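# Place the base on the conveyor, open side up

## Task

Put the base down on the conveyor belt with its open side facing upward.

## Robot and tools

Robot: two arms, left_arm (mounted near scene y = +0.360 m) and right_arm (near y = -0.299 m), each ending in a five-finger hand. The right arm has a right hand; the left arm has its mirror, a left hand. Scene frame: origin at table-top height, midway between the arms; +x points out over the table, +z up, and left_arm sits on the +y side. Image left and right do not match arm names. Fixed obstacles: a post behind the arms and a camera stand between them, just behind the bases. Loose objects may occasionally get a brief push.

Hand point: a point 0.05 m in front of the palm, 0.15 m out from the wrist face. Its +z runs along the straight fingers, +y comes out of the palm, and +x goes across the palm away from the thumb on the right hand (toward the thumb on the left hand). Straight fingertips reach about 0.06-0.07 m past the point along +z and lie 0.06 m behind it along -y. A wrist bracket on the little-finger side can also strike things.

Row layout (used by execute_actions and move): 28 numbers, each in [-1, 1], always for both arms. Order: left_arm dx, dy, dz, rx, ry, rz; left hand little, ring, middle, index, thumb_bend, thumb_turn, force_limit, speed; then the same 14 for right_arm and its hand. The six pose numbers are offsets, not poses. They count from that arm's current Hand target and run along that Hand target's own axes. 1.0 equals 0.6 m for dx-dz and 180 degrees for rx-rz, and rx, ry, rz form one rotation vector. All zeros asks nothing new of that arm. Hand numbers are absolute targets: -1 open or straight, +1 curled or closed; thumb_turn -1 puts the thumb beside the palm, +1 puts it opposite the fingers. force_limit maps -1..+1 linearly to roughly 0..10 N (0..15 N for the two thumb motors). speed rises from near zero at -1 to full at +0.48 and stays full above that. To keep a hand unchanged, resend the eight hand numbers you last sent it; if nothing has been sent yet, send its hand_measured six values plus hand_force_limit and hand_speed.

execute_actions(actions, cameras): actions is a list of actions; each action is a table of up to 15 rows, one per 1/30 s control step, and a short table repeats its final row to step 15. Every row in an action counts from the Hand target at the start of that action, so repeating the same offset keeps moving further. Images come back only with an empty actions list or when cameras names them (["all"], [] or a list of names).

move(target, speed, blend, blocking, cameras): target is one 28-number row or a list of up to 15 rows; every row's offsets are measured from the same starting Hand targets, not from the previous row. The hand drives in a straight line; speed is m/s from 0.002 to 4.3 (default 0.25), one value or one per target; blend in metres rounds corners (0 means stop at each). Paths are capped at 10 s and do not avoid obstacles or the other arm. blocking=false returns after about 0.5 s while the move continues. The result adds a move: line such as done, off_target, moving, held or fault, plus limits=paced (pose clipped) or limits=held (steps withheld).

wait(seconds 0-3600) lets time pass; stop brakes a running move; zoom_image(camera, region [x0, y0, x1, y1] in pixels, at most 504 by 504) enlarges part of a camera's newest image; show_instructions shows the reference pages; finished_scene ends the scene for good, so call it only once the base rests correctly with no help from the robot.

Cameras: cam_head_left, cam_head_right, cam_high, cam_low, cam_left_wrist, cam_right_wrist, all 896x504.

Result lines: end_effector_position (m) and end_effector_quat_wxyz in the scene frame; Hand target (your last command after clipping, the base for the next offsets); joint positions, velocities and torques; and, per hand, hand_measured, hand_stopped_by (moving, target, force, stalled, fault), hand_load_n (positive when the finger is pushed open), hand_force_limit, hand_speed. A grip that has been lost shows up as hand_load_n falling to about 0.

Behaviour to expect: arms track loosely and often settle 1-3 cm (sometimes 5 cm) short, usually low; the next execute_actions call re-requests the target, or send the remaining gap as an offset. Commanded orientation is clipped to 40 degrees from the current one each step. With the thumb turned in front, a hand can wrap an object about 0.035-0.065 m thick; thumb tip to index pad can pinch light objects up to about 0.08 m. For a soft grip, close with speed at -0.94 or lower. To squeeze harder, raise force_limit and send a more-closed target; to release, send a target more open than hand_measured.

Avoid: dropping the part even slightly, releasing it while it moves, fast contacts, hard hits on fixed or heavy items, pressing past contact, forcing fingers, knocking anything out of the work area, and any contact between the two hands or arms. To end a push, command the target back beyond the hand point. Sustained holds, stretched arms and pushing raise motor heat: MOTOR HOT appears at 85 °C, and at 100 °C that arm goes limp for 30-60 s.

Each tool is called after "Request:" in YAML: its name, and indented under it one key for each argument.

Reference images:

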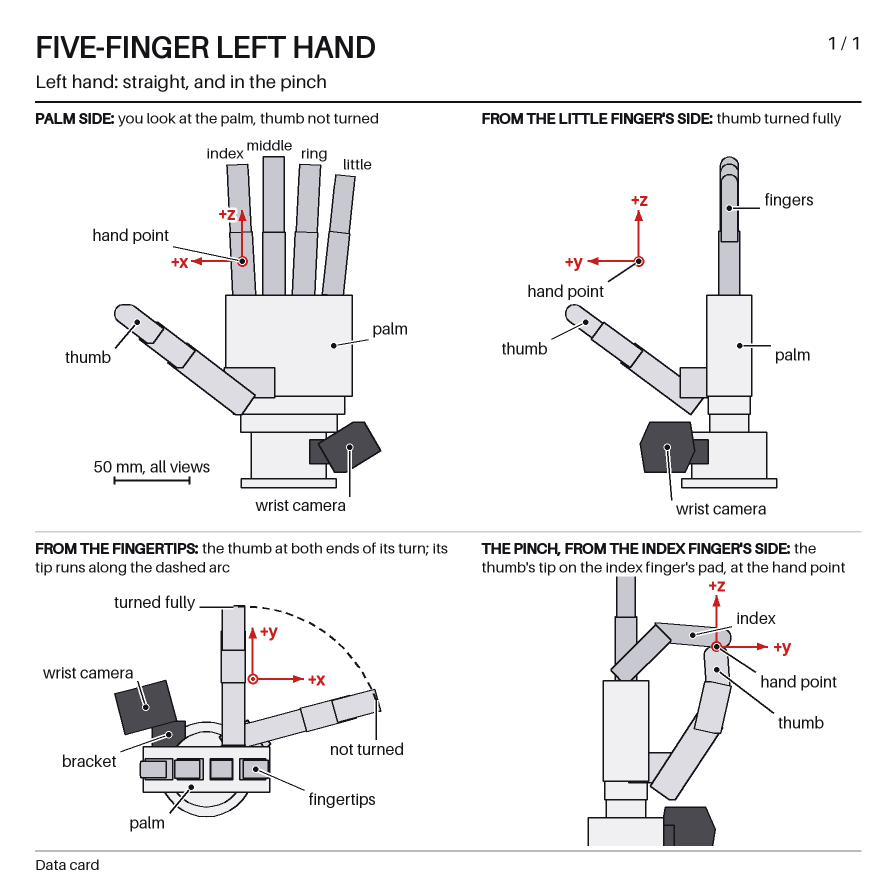

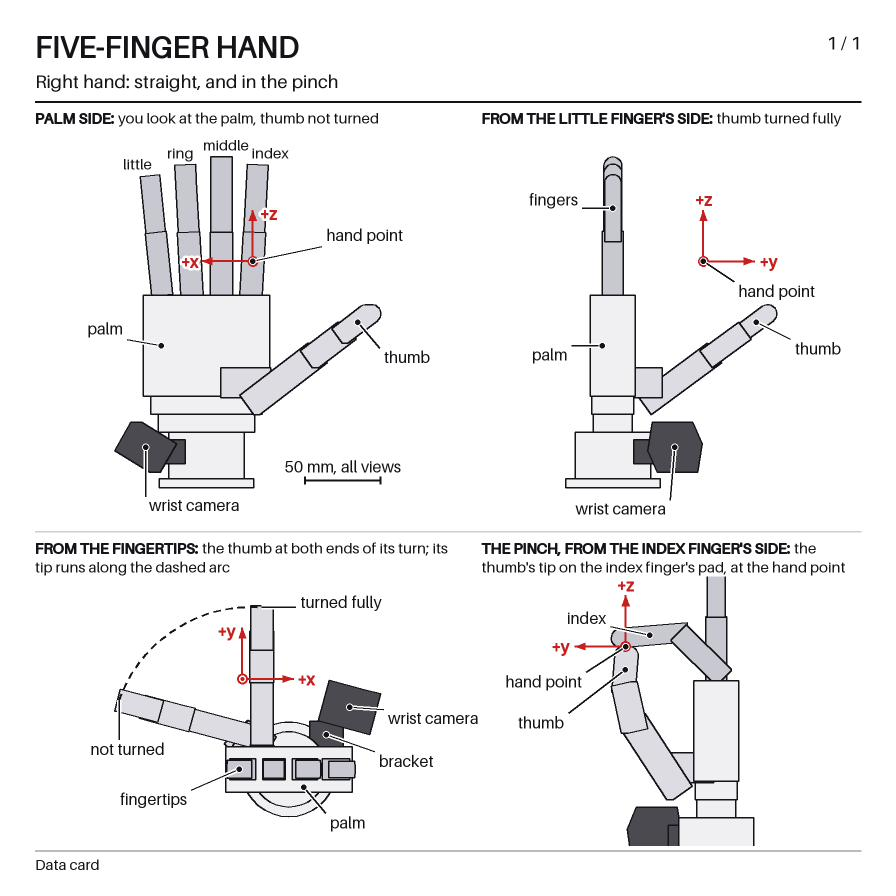

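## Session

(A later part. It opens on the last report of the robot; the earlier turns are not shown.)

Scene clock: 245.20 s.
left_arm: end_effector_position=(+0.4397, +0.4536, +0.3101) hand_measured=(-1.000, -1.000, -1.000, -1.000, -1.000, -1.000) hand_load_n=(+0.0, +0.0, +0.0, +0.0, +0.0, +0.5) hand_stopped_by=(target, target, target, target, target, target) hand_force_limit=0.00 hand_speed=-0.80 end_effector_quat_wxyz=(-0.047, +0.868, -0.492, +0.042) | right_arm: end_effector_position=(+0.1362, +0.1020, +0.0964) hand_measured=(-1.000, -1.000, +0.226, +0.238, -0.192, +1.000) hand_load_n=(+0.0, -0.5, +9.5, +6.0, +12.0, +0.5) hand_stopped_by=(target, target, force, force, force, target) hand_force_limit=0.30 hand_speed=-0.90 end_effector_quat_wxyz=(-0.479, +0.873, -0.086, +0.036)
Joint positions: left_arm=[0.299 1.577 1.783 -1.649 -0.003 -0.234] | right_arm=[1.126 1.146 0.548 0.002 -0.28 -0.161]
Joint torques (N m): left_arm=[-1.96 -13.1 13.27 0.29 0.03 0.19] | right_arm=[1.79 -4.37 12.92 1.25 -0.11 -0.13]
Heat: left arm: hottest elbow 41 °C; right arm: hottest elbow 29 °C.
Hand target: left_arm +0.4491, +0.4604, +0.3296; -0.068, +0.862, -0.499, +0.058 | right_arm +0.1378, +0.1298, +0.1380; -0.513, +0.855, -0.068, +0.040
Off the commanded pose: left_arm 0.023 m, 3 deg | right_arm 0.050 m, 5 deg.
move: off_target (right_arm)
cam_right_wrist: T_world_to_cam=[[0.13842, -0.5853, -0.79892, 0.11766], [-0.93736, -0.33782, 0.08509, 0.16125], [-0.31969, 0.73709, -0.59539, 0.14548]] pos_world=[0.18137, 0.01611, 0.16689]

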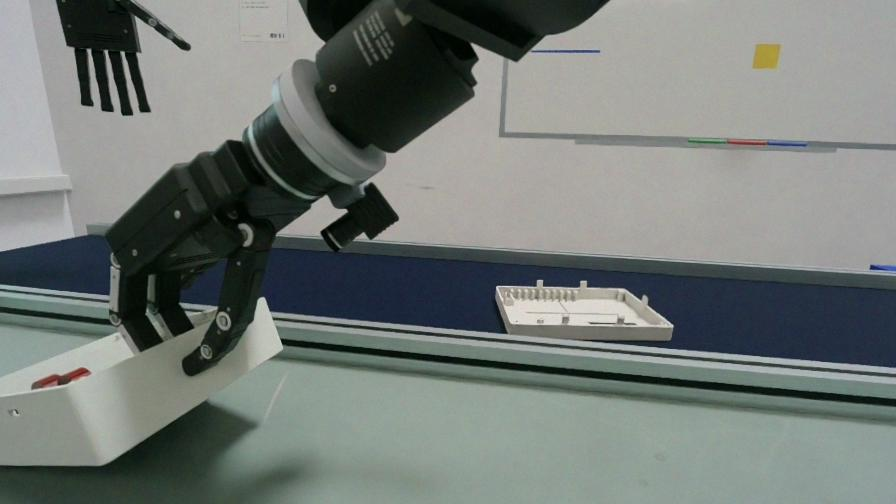

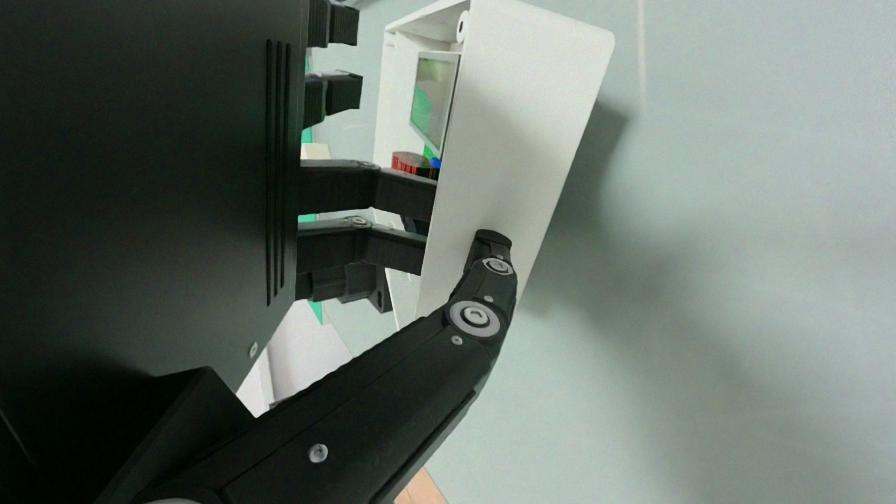

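Request:
move:
  target: [0,0,0,0,0,0,-1,-1,-1,-1,-1,-1,0,-0.8,0.0002,-0.0858,0.012,-0.078,0,0,-1,-1,0.45,0.45,0.3,1,0.3,-0.9]
  speed: 0.06
  cameras: ["cam_low","cam_head_left","cam_right_wrist"]

Scene clock: 252.47 s.
left_arm: end_effector_position=(+0.4397, +0.4536, +0.3101) hand_measured=(-1.000, -1.000, -1.000, -1.000, -1.000, -1.000) hand_load_n=(+0.0, +0.0, +0.0, -0.5, +0.0, +0.0) hand_stopped_by=(target, target, target, target, target, target) hand_force_limit=0.00 hand_speed=-0.80 end_effector_quat_wxyz=(-0.047, +0.868, -0.492, +0.042) | right_arm: end_effector_position=(+0.1426, +0.1319, +0.1423) hand_measured=(-1.000, -1.000, +0.226, +0.238, -0.192, +1.000) hand_load_n=(+0.0, +0.0, +8.5, +7.0, +10.0, +0.5) hand_stopped_by=(target, target, force, force, force, target) hand_force_limit=0.30 hand_speed=-0.90 end_effector_quat_wxyz=(-0.372, +0.923, -0.089, +0.027)
Joint positions: left_arm=[0.299 1.577 1.783 -1.649 -0.003 -0.234] | right_arm=[1.184 1.247 0.88 -0.458 -0.193 -0.181]
Joint torques (N m): left_arm=[-1.9 -13.1 13.29 0.31 0.03 0.19] | right_arm=[1.85 -5.07 14.16 1.01 -0.1 -0.17]
Heat: left arm: hottest elbow 42 °C; right arm: hottest elbow 31 °C.
Hand target: left_arm +0.4491, +0.4604, +0.3296; -0.068, +0.862, -0.499, +0.058 | right_arm +0.1428, +0.1600, +0.1801; -0.405, +0.911, -0.072, +0.032
Off the commanded pose: left_arm 0.023 m, 3 deg | right_arm 0.047 m, 4 deg.
move: off_target (right_arm)
cam_right_wrist: T_world_to_cam=[[0.11246, -0.75404, -0.64712, 0.1753], [-0.93033, -0.30868, 0.198, 0.15255], [-0.34906, 0.57977, -0.73622, 0.1979]] pos_world=[0.19129, 0.06454, 0.22893]
Images, in order (width x height): cam_head_left 896x504, cam_low 896x504, cam_right_wrist 896x504.

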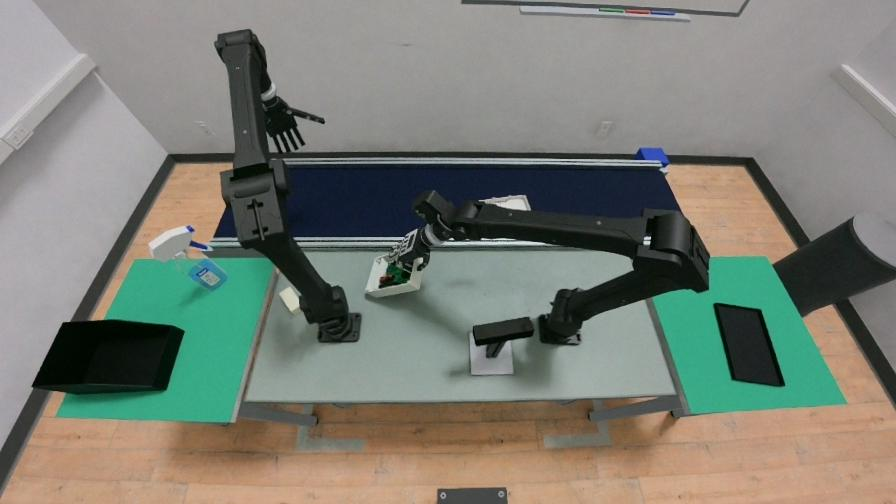

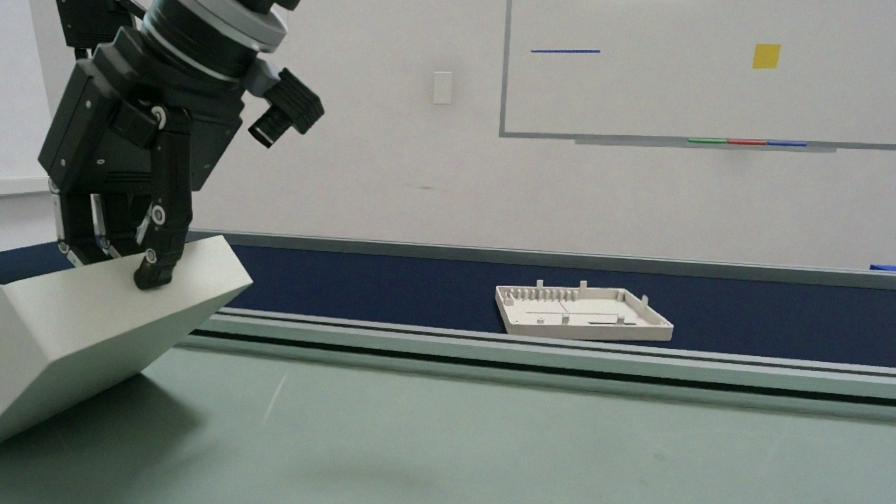

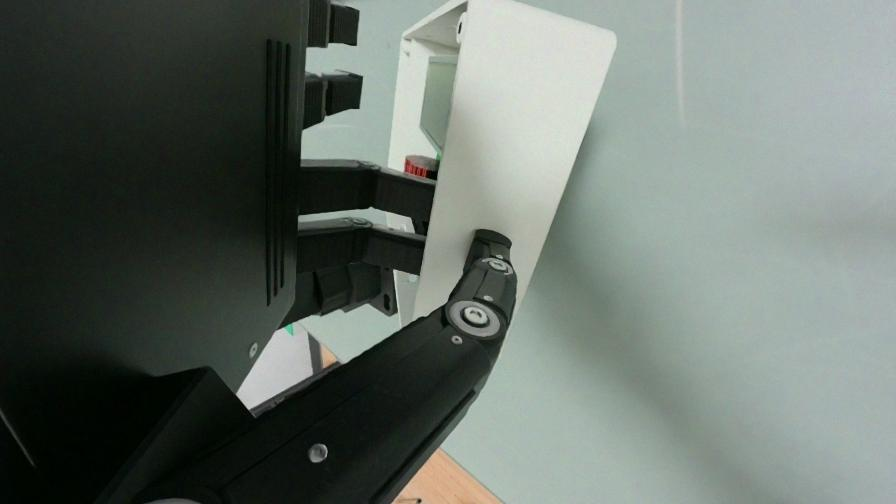

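Request:
move:
  target: [0,0,0,0,0,0,-1,-1,-1,-1,-1,-1,0,-0.8,0.0005,-0.1165,0.0272,-0.122,0,0,-1,-1,0.45,0.45,0.3,1,0.3,-0.9]
  speed: 0.06
  cameras: ["cam_low","cam_head_left","cam_right_wrist"]

Scene clock: 260.73 s.
left_arm: end_effector_position=(+0.4397, +0.4536, +0.3101) hand_measured=(-1.000, -1.000, -1.000, -1.000, -1.000, -1.000) hand_load_n=(+0.0, +0.0, +0.0, +0.0, +0.0, +0.0) hand_stopped_by=(target, target, target, target, target, target) hand_force_limit=0.00 hand_speed=-0.80 end_effector_quat_wxyz=(-0.047, +0.868, -0.492, +0.042) | right_arm: end_effector_position=(+0.1557, +0.1926, +0.1868) hand_measured=(-1.000, -1.000, +0.226, +0.238, -0.192, +1.000) hand_load_n=(+0.0, +0.0, +9.0, +7.0, +9.5, +0.0) hand_stopped_by=(target, target, force, force, force, target) hand_force_limit=0.30 hand_speed=-0.90 end_effector_quat_wxyz=(-0.188, +0.978, -0.089, +0.012)
Joint positions: left_arm=[0.299 1.577 1.783 -1.649 -0.003 -0.234] | right_arm=[1.253 1.601 1.463 -1.061 -0.082 -0.181]
Joint torques (N m): left_arm=[-1.96 -13.1 13.27 0.31 0.03 0.19] | right_arm=[1.73 -9.64 14.27 0.35 -0.04 -0.15]
Heat: left arm: hottest elbow 42 °C; right arm: hottest elbow 33 °C.
Hand target: left_arm +0.4491, +0.4604, +0.3296; -0.068, +0.862, -0.499, +0.058 | right_arm +0.1523, +0.2181, +0.2210; -0.224, +0.971, -0.077, +0.017
Off the commanded pose: left_arm 0.023 m, 3 deg | right_arm 0.043 m, 4 deg.
move: off_target (right_arm)
cam_right_wrist: T_world_to_cam=[[0.08882, -0.94068, -0.32747, 0.22842], [-0.90986, -0.2104, 0.35762, 0.1227], [-0.4053, 0.26619, -0.87457, 0.29491]] pos_world=[0.21088, 0.16218, 0.28884]
Images, in order (width x height): cam_head_left 896x504, cam_low 896x504, cam_right_wrist 896x504.

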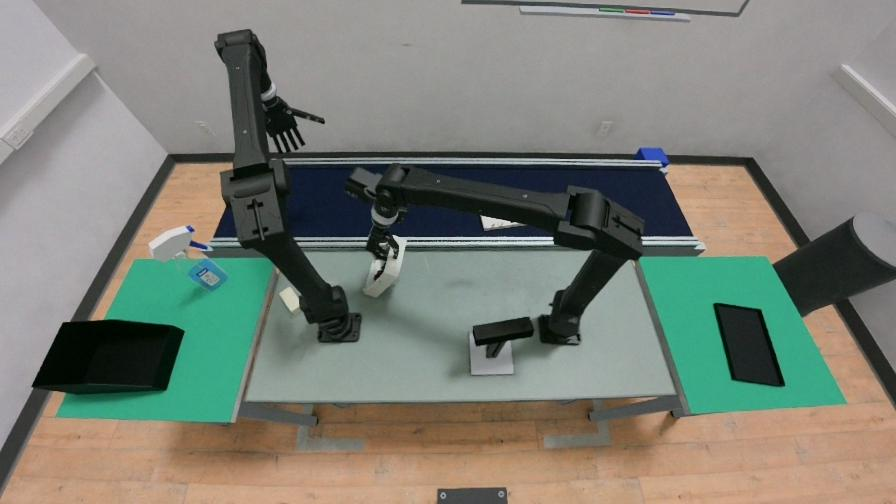

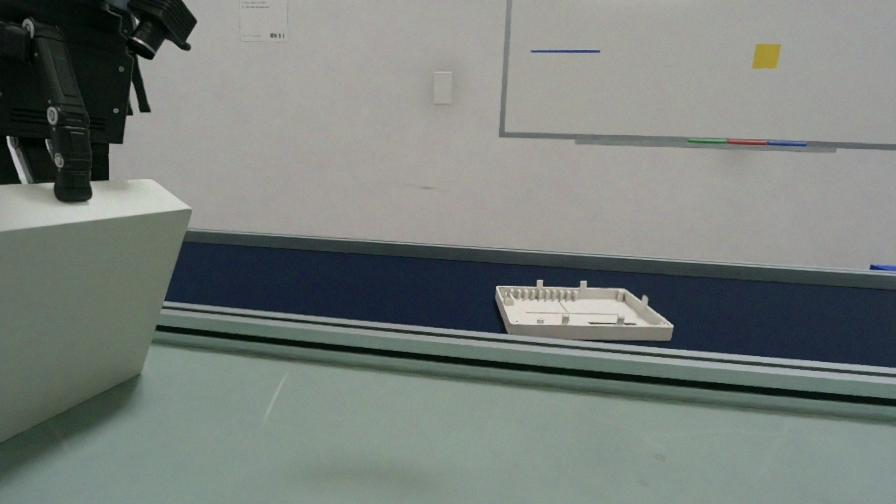

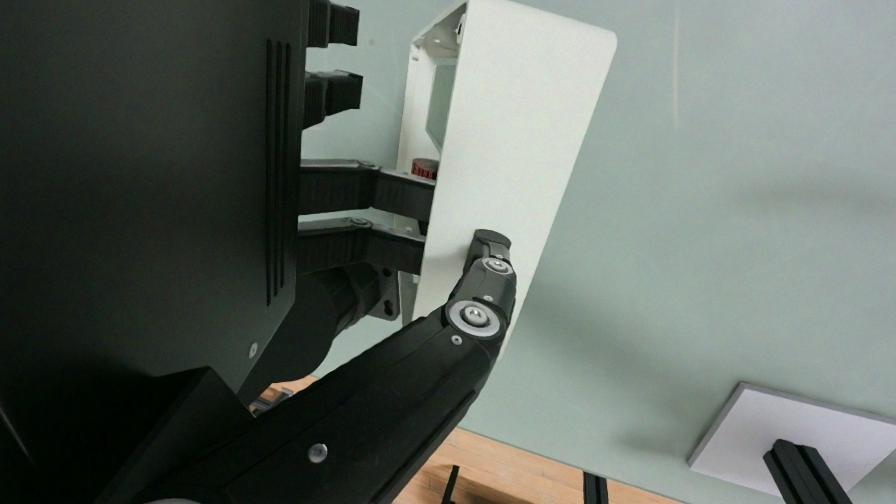

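Request:
move:
  target: [0,0,0,0,0,0,-1,-1,-1,-1,-1,-1,0,-0.8,-0.0003,-0.1043,-0.2139,0,0,0,-1,-1,0.45,0.45,0.3,1,0.3,-0.9]
  speed: 0.08
  cameras: ["cam_low","cam_head_left","cam_right_wrist"]

Scene clock: 283.50 s.
left_arm: end_effector_position=(+0.4397, +0.4536, +0.3101) hand_measured=(-1.000, -1.000, -1.000, -1.000, -1.000, -1.000) hand_load_n=(+0.0, +0.0, +0.0, +0.0, +0.0, +0.0) hand_stopped_by=(target, target, target, target, target, target) hand_force_limit=0.00 hand_speed=-0.80 end_effector_quat_wxyz=(-0.047, +0.868, -0.492, +0.042) | right_arm: end_effector_position=(+0.1598, +0.2030, +0.3252) hand_measured=(-1.000, -1.000, +0.226, +0.236, -0.192, +1.000) hand_load_n=(+0.0, +0.0, +10.5, +12.0, +6.5, +0.0) hand_stopped_by=(target, target, force, force, force, target) hand_force_limit=0.30 hand_speed=-0.90 end_effector_quat_wxyz=(-0.182, +0.979, -0.090, +0.010)
Joint positions: left_arm=[0.299 1.577 1.783 -1.649 -0.003 -0.234] | right_arm=[1.253 1.661 1.903 -1.455 -0.082 -0.181]
Joint torques (N m): left_arm=[-1.96 -13.1 13.27 0.31 0.03 0.19] | right_arm=[1.73 -10.7 14.49 0.46 -0.04 -0.15]
Heat: left arm: hottest elbow 42 °C; right arm: hottest elbow 38 °C.
Hand target: left_arm +0.4491, +0.4604, +0.3296; -0.068, +0.862, -0.499, +0.058 | right_arm +0.1522, +0.2182, +0.3638; -0.224, +0.971, -0.077, +0.017
Off the commanded pose: left_arm 0.023 m, 3 deg | right_arm 0.042 m, 5 deg.
move: off_target (right_arm)
cam_right_wrist: T_world_to_cam=[[0.08717, -0.94482, -0.31577, 0.28038], [-0.90802, -0.20574, 0.36494, 0.07558], [-0.40977, 0.25492, -0.87585, 0.41832]] pos_world=[0.2156, 0.17382, 0.42734]
Images, in order (width x height): cam_head_left 896x504, cam_low 896x504, cam_right_wrist 896x504.

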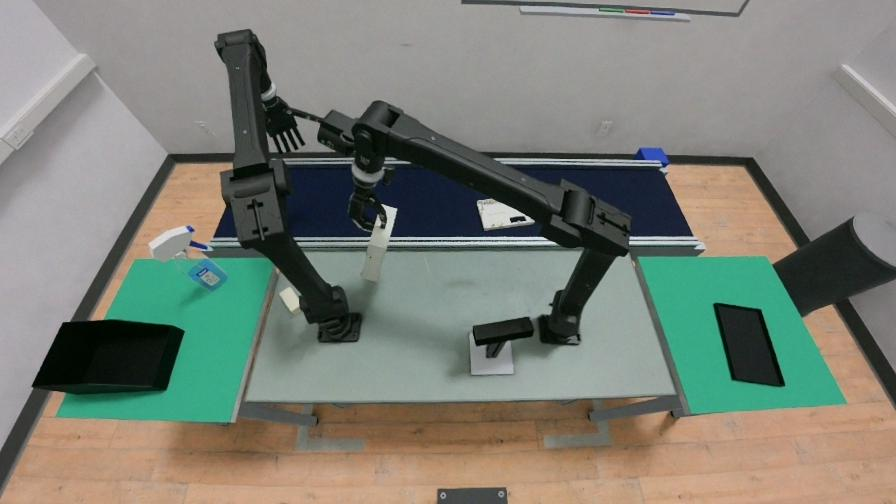

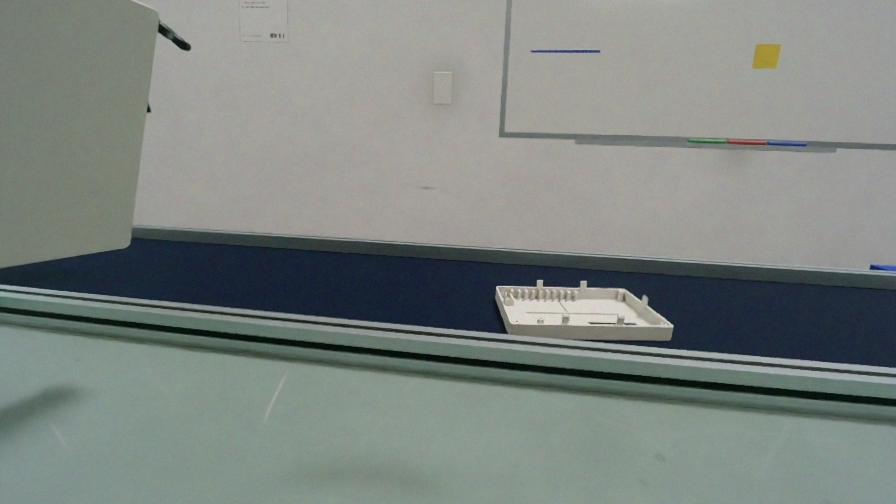

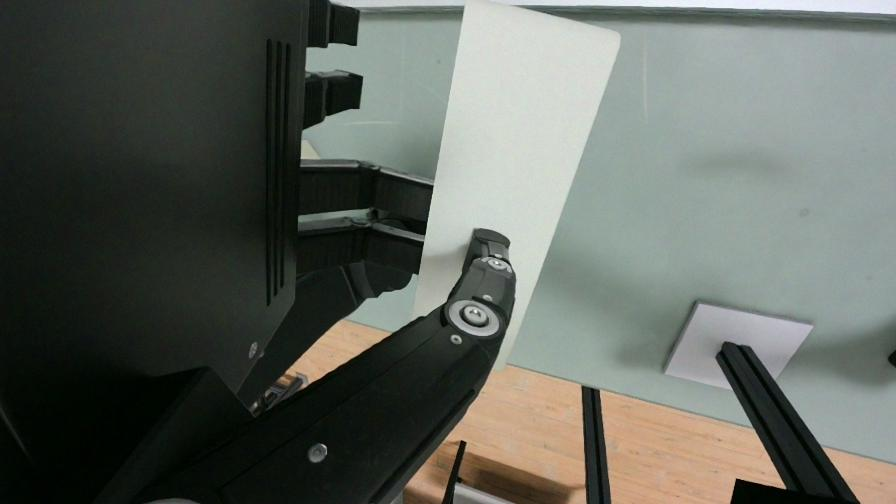

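Request:
execute_actions:
  actions: []
  cameras: ["cam_head_left","cam_high","cam_right_wrist"]

Scene clock: 290.90 s.
left_arm: end_effector_position=(+0.4397, +0.4536, +0.3101) hand_measured=(-1.000, -1.000, -1.000, -1.000, -1.000, -1.000) hand_load_n=(+0.0, +0.0, +0.0, +0.0, +0.0, +0.0) hand_stopped_by=(target, target, target, target, target, target) hand_force_limit=0.00 hand_speed=-0.80 end_effector_quat_wxyz=(-0.047, +0.868, -0.492, +0.042) | right_arm: end_effector_position=(+0.1598, +0.2030, +0.3252) hand_measured=(-1.000, -1.000, +0.226, +0.236, -0.192, +1.000) hand_load_n=(+0.0, +0.0, +10.5, +12.0, +6.5, +0.0) hand_stopped_by=(target, target, force, force, force, target) hand_force_limit=0.30 hand_speed=-0.90 end_effector_quat_wxyz=(-0.182, +0.979, -0.090, +0.010)
Joint positions: left_arm=[0.299 1.577 1.783 -1.649 -0.003 -0.234] | right_arm=[1.253 1.661 1.903 -1.455 -0.082 -0.181]
Joint velocities: within noise
Joint torques (N m): left_arm=[-1.96 -13.1 13.27 0.31 0.03 0.19] | right_arm=[1.73 -10.75 14.48 0.44 -0.05 -0.15]
Heat: left arm: hottest elbow 42 °C; right arm: hottest elbow 40 °C.
Hand target: left_arm +0.4491, +0.4604, +0.3296; -0.068, +0.862, -0.499, +0.058 | right_arm +0.1522, +0.2182, +0.3638; -0.224, +0.971, -0.077, +0.017
Off the commanded pose: left_arm 0.023 m, 3 deg | right_arm 0.042 m, 5 deg.
camera_calibration:
cam_right_wrist: T_world_to_cam=[[0.08717, -0.94482, -0.31577, 0.28038], [-0.90802, -0.20574, 0.36494, 0.07558], [-0.40977, 0.25492, -0.87585, 0.41832]] pos_world=[0.2156, 0.17382, 0.42734]
Images, in order (width x height): cam_head_left 896x504, cam_high 896x504, cam_right_wrist 896x504.

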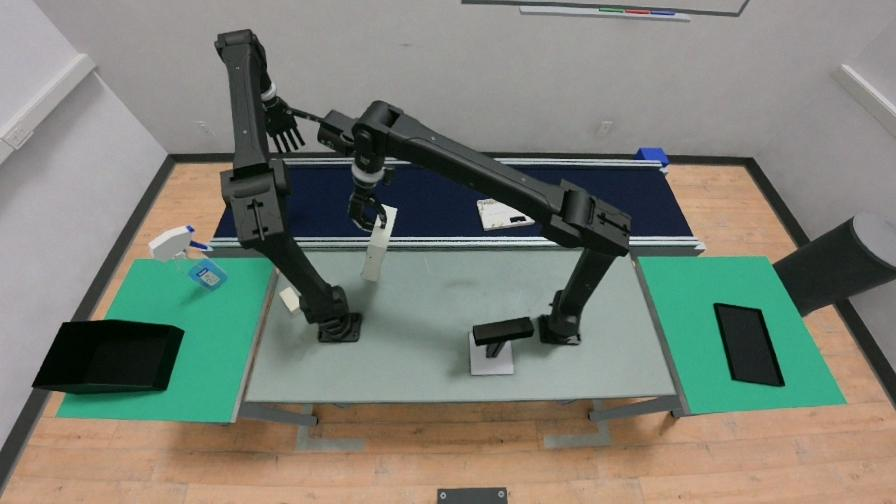

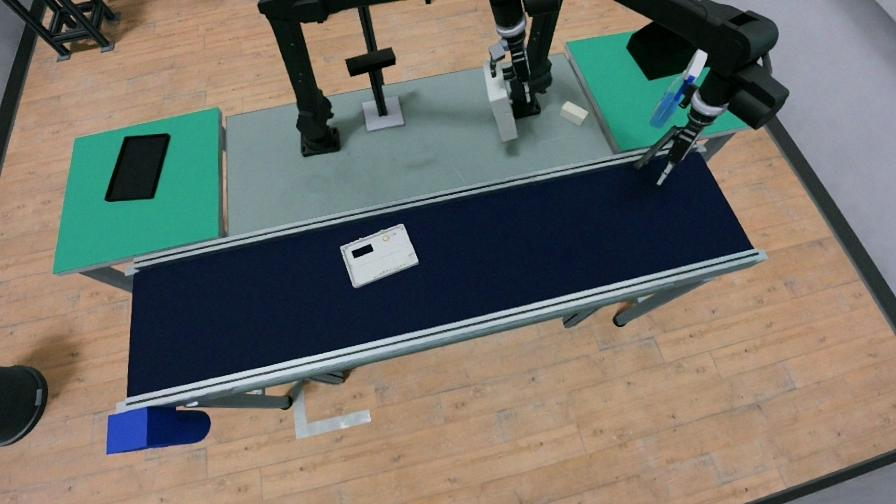

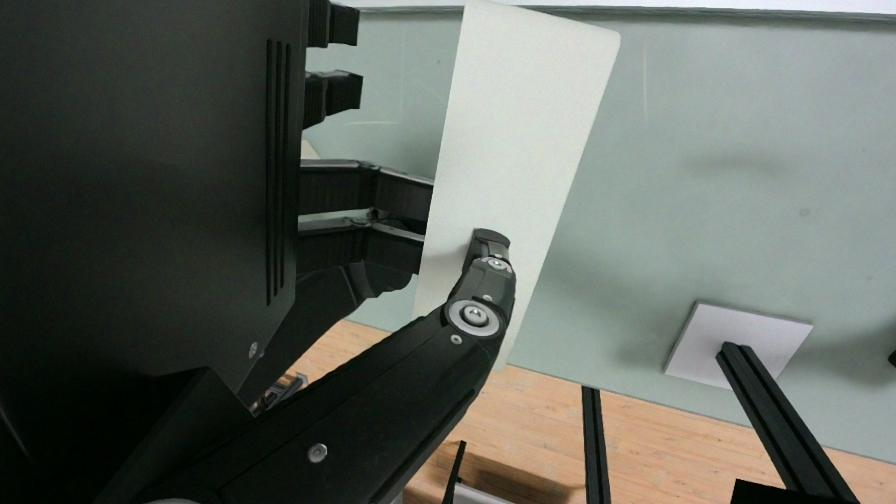

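Request:
move:
  target: [-0.203,-0.0872,-0.042,0,0,0,-1,-1,-1,-1,-1,-1,0,-0.8,0.249,-0.0767,0.0139,0,0,0,-1,-1,0.45,0.45,0.3,1,0.3,-0.9]
  speed: 0.12
  cameras: ["cam_head_left","cam_high"]

Scene clock: 303.00 s.
left_arm: end_effector_position=(+0.4232, +0.5822, +0.3389) hand_measured=(-1.000, -1.000, -1.000, -1.000, -1.000, -1.000) hand_load_n=(+0.0, +0.0, +0.0, +0.0, +0.0, +0.0) hand_stopped_by=(target, target, target, target, target, target) hand_force_limit=0.00 hand_speed=-0.80 end_effector_quat_wxyz=(-0.073, +0.867, -0.490, +0.062) | right_arm: end_effector_position=(+0.3051, +0.2334, +0.3411) hand_measured=(-1.000, -1.000, +0.226, +0.236, -0.192, +1.000) hand_load_n=(+0.0, +0.0, +10.5, +12.0, +6.5, +0.0) hand_stopped_by=(target, target, force, force, force, target) hand_force_limit=0.30 hand_speed=-0.90 end_effector_quat_wxyz=(-0.187, +0.979, -0.083, +0.004)
Joint positions: left_arm=[0.554 1.66 1.965 -1.688 0.039 0.015] | right_arm=[1.046 2.015 2.464 -1.682 -0.171 -0.388]
Joint torques (N m): left_arm=[-1.79 -14.39 13.12 0.42 0.05 0.19] | right_arm=[-0.09 -14.15 13.59 0.4 -0.34 -0.18]
Heat: left arm: hottest elbow 43 °C; right arm: hottest elbow 42 °C.
Hand target: left_arm +0.4291, +0.5905, +0.3595; -0.068, +0.862, -0.499, +0.058 | right_arm +0.3068, +0.2393, +0.3764; -0.224, +0.971, -0.077, +0.017
Off the commanded pose: left_arm 0.023 m, 1 deg | right_arm 0.036 m, 5 deg.
joint sent to its limit (left arm) — joint 4 (wrist pitch), lower limit. The joint targets are off in position, not in orientation.
joint sent to its limit (right arm) — joint 4 (wrist pitch), lower limit. The joint targets are off in position, not in orientation.
move: off_target (left_arm, right_arm)

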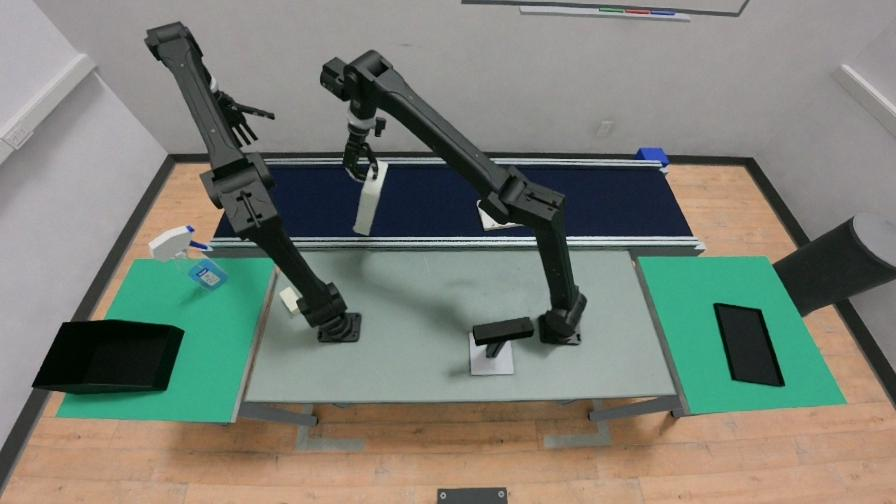

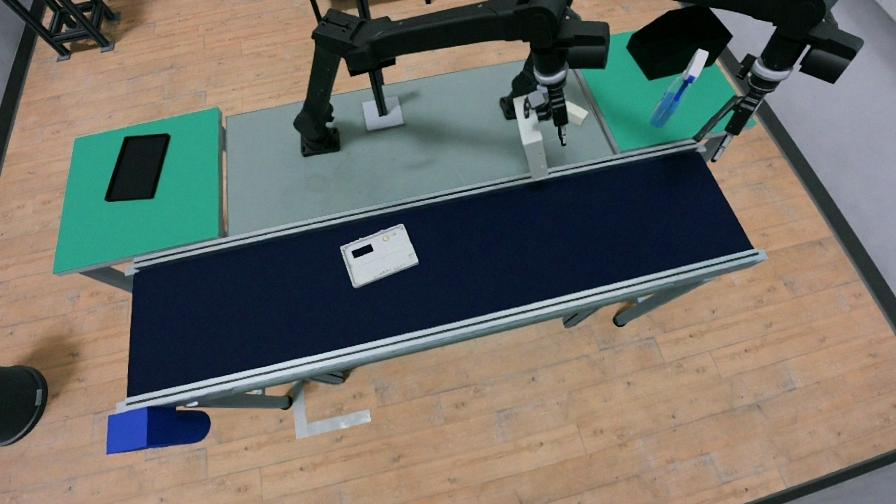

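Request:
move:
  target: [0,0,0,0,0,0,-1,-1,-1,-1,-1,-1,0,-0.8,0.239,-0.016,0.1,0,0,0,-1,-1,0.45,0.45,0.3,1,0.3,-0.9]
  speed: 0.12
  cameras: ["all"]

Scene clock: 316.70 s.
left_arm: end_effector_position=(+0.4232, +0.5822, +0.3389) hand_measured=(-1.000, -1.000, -1.000, -1.000, -1.000, -1.000) hand_load_n=(+0.0, +0.0, +0.0, +0.0, +0.0, +0.0) hand_stopped_by=(target, target, target, target, target, target) hand_force_limit=0.00 hand_speed=-0.80 end_effector_quat_wxyz=(-0.073, +0.867, -0.490, +0.062) | right_arm: end_effector_position=(+0.4495, +0.2447, +0.2851) hand_measured=(-1.000, -1.000, +0.226, +0.236, -0.192, +1.000) hand_load_n=(+0.0, +0.0, +11.0, +12.5, +6.0, +0.0) hand_stopped_by=(target, target, force, force, force, target) hand_force_limit=0.30 hand_speed=-0.90 end_effector_quat_wxyz=(-0.233, +0.968, -0.091, +0.027)
Joint positions: left_arm=[0.554 1.66 1.965 -1.688 0.039 0.015] | right_arm=[0.879 2.33 2.854 -1.682 -0.237 -0.516]
Joint torques (N m): left_arm=[-1.67 -14.33 13.12 0.42 0.05 0.19] | right_arm=[-0.21 -17.44 13.33 1.18 -0.4 -0.18]
Heat: left arm: hottest elbow 46 °C; right arm: hottest elbow 45 °C.
Hand target: left_arm +0.4291, +0.5905, +0.3595; -0.068, +0.862, -0.499, +0.058 | right_arm +0.4539, +0.2513, +0.3266; -0.224, +0.971, -0.077, +0.017
Off the commanded pose: left_arm 0.023 m, 1 deg | right_arm 0.042 m, 2 deg.
elbow stopped short (right arm): the move would have taken joint 3 (elbow) straighter than the controller allows.
joint sent to its limit (left arm) — joint 4 (wrist pitch), lower limit. The joint targets are off in position, not in orientation.
move: off_target (right_arm)
cam_left_wrist: T_world_to_cam=[[0.9507, 0.23853, 0.19816, -0.60744], [0.12849, -0.88457, 0.44835, 0.31376], [0.28223, -0.40079, -0.87162, 0.52946]] pos_world=[0.38775, 0.63464, 0.44118]
cam_right_wrist: T_world_to_cam=[[0.09329, -0.90956, -0.40496, 0.29592], [-0.92436, -0.23025, 0.30422, 0.39241], [-0.36995, 0.34595, -0.86224, 0.44722]] pos_world=[0.50057, 0.2048, 0.38607]

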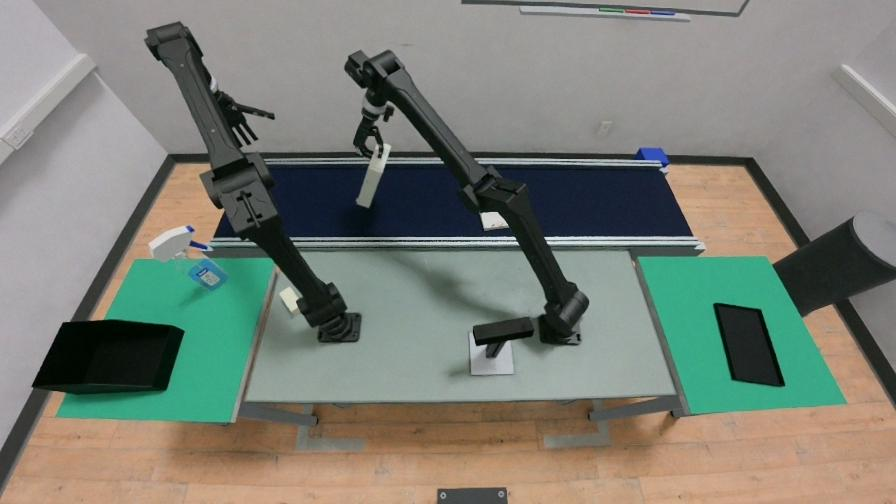

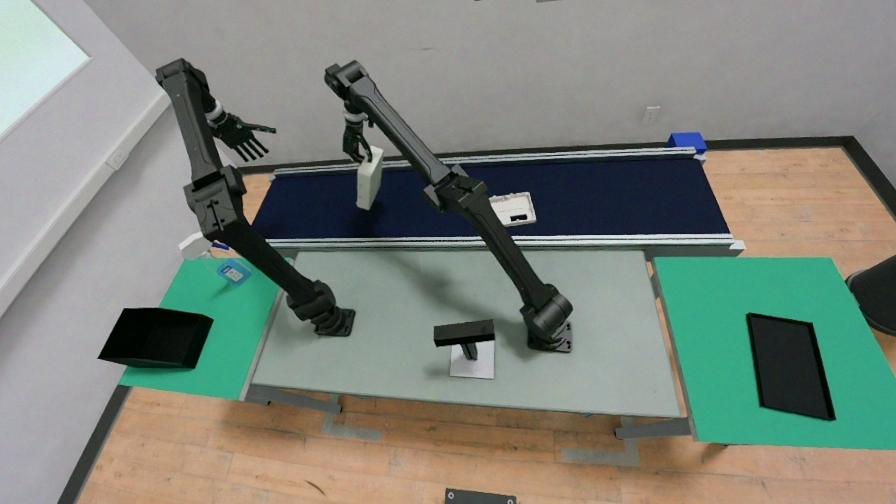

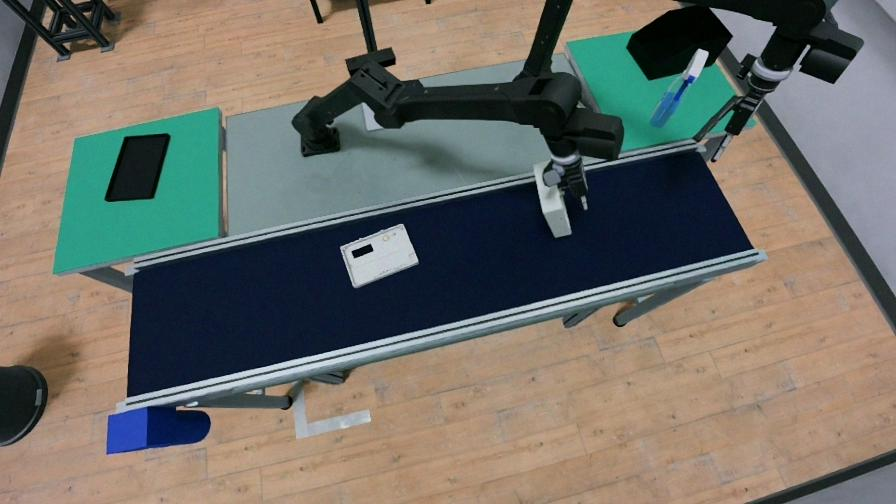

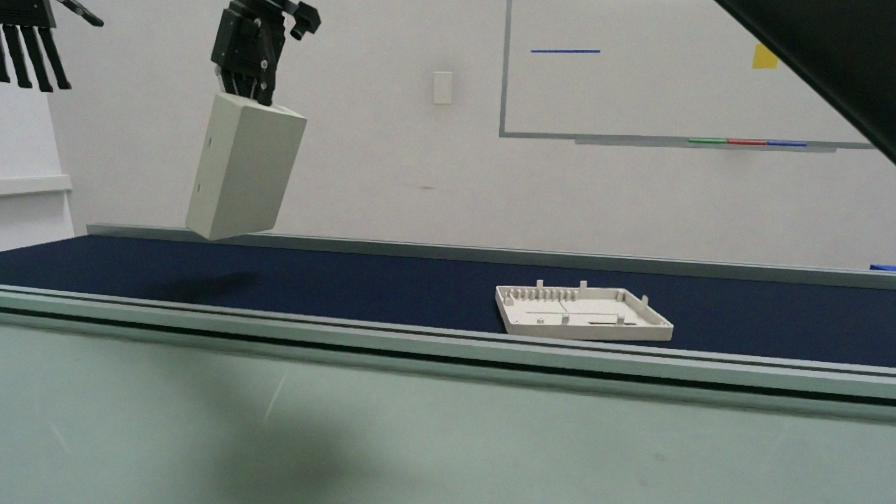

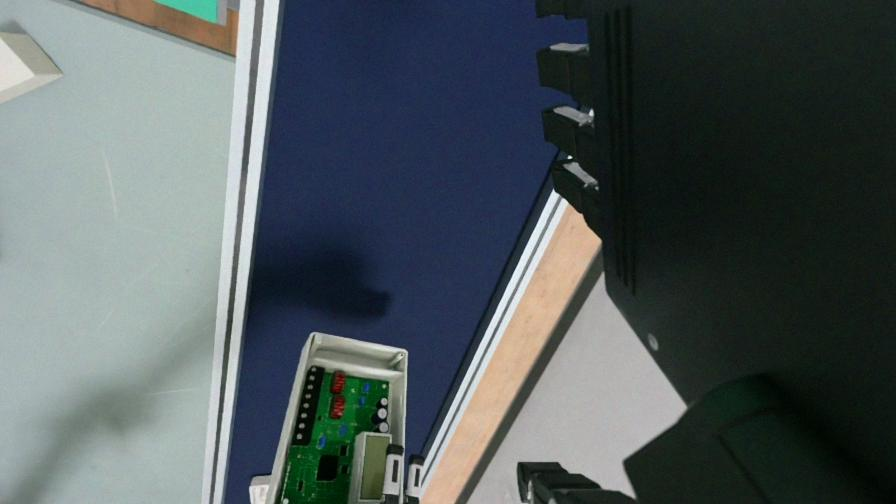

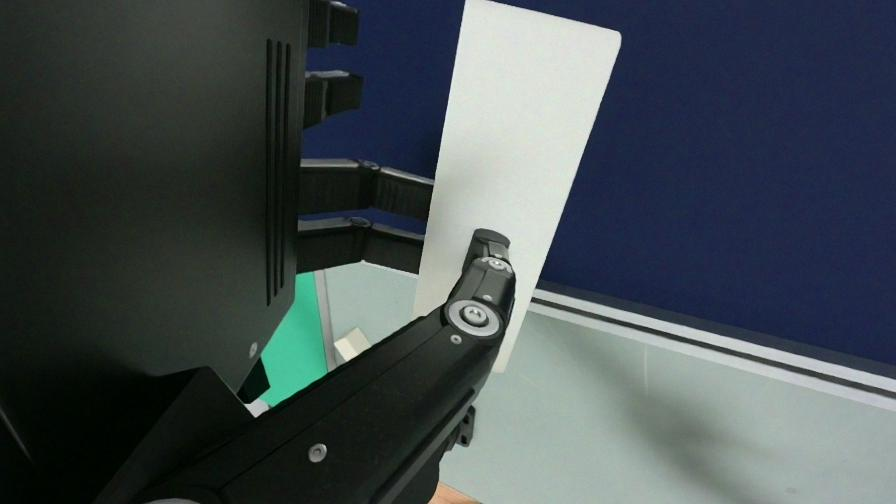

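Request:
zoom_image:
  camera: "cam_head_right"
  region: [310, 110, 430, 250]

Request:
zoom_image:
  camera: "cam_low"
  region: [150, 60, 350, 320]

Request:
zoom_image:
  camera: "cam_head_left"
  region: [310, 110, 430, 250]

Scaled by 3.600 from the camera's image (finer frame: 1280x720).

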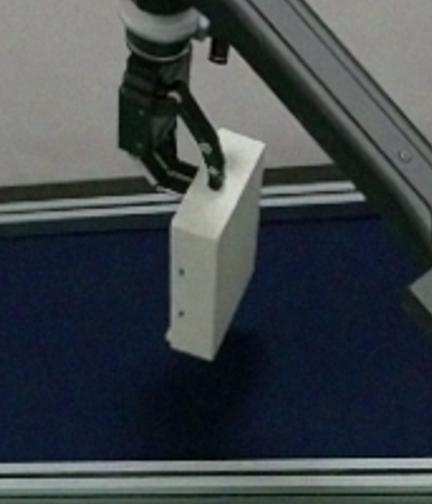

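Scaled by 1.938 from the camera's image (finer frame: 1280x720).

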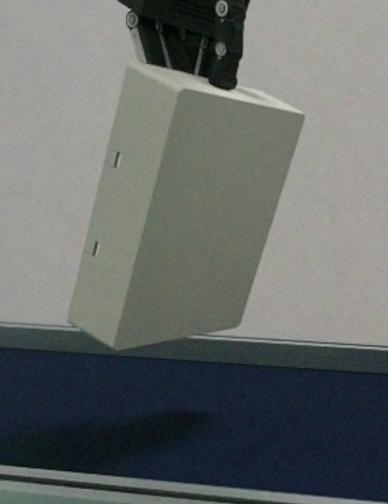

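Scaled by 3.600 from the camera's image (finer frame: 1280x720).

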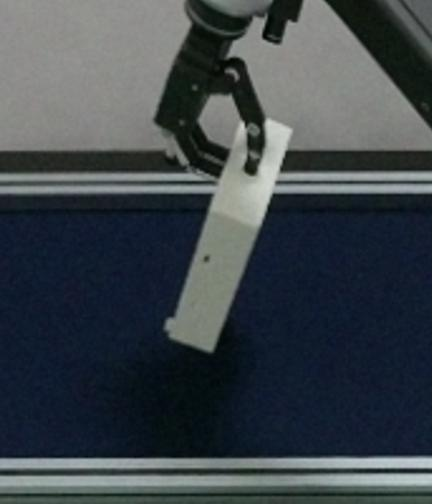

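Request:
move:
  target: [0,0,0,0,0,0,-1,-1,-1,-1,-1,-1,0,-0.8,0,0.0438,0.0897,0,0,0,-1,-1,0.45,0.45,0.3,1,0.3,-0.9]
  speed: 0.08
  cameras: ["cam_head_left","cam_low"]

Request:
zoom_image:
  camera: "cam_low"
  region: [100, 130, 350, 330]

Scene clock: 361.10 s.
left_arm: end_effector_position=(+0.4232, +0.5822, +0.3389) hand_measured=(-1.000, -1.000, -1.000, -1.000, -1.000, -1.000) hand_load_n=(+0.0, +0.0, +0.5, +0.0, +0.0, +0.0) hand_stopped_by=(target, target, target, target, target, target) hand_force_limit=0.00 hand_speed=-0.80 end_effector_quat_wxyz=(-0.073, +0.867, -0.490, +0.062) | right_arm: end_effector_position=(+0.4558, +0.2489, +0.2479) hand_measured=(-1.000, -1.000, +0.226, +0.236, -0.192, +1.000) hand_load_n=(+0.0, +0.0, +11.0, +12.5, +6.5, +0.0) hand_stopped_by=(target, target, force, force, force, target) hand_force_limit=0.30 hand_speed=-0.90 end_effector_quat_wxyz=(-0.212, +0.974, -0.082, +0.014)
Joint positions: left_arm=[0.554 1.66 1.965 -1.688 0.039 0.015] | right_arm=[0.879 2.383 2.854 -1.682 -0.237 -0.542]
Joint torques (N m): left_arm=[-1.61 -14.33 13.11 0.43 0.06 0.19] | right_arm=[0.15 -17.79 9.47 0.46 -0.3 -0.18]
Heat: left arm: hottest elbow 49 °C; right arm: hottest elbow 42 °C.
Hand target: left_arm +0.4291, +0.5905, +0.3595; -0.068, +0.862, -0.499, +0.058 | right_arm +0.4539, +0.2512, +0.2667; -0.224, +0.971, -0.077, +0.017
Off the commanded pose: left_arm 0.023 m, 1 deg | right_arm 0.019 m, 2 deg.
joint sent to its limit (left arm) — joint 4 (wrist pitch), lower limit. The joint targets are off in position, not in orientation.
joint sent to its limit (right arm) — joint 4 (wrist pitch), lower limit. The joint targets are off in position, not in orientation.
move: off_target (right_arm)

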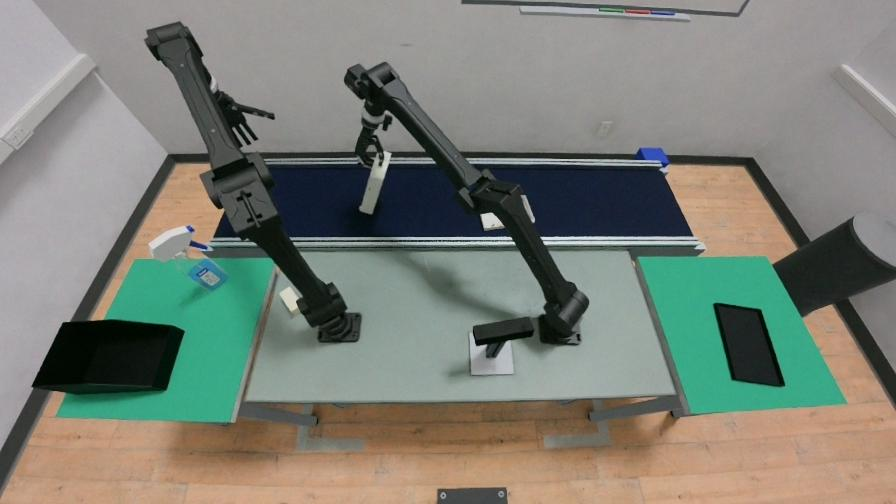

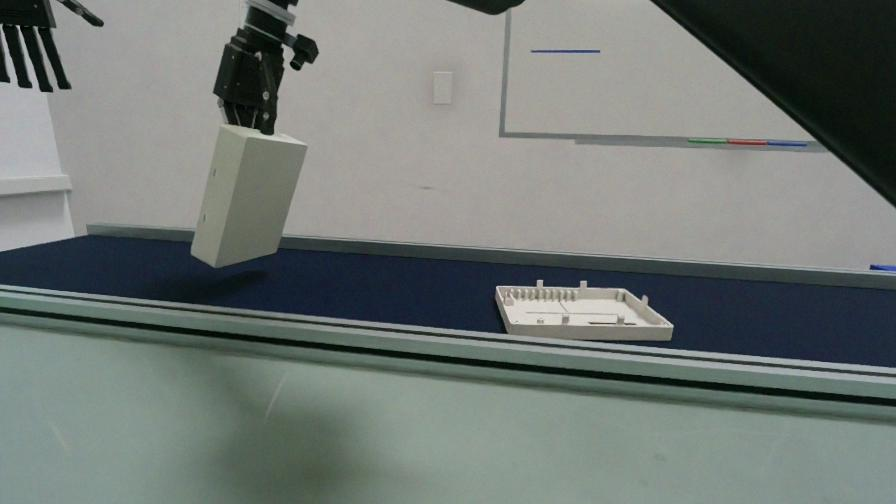

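Scaled by 2.016 from the camera's image (finer frame: 1280x720).

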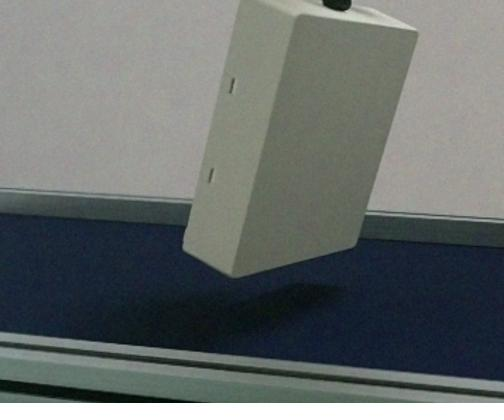

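Request:
zoom_image:
  camera: "cam_low"
  region: [470, 260, 700, 370]

Request:
zoom_image:
  camera: "cam_head_left"
  region: [460, 180, 560, 250]

Scaled by 2.191 from the camera's image (finer frame: 1280x720).

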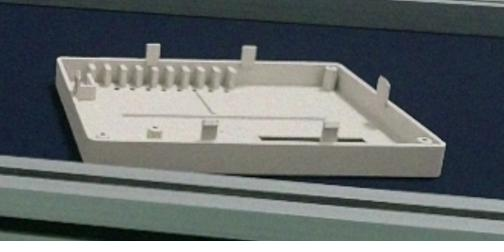

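Scaled by 5.040 from the camera's image (finer frame: 1280x720).

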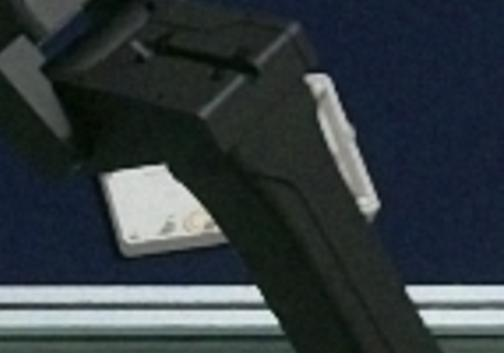

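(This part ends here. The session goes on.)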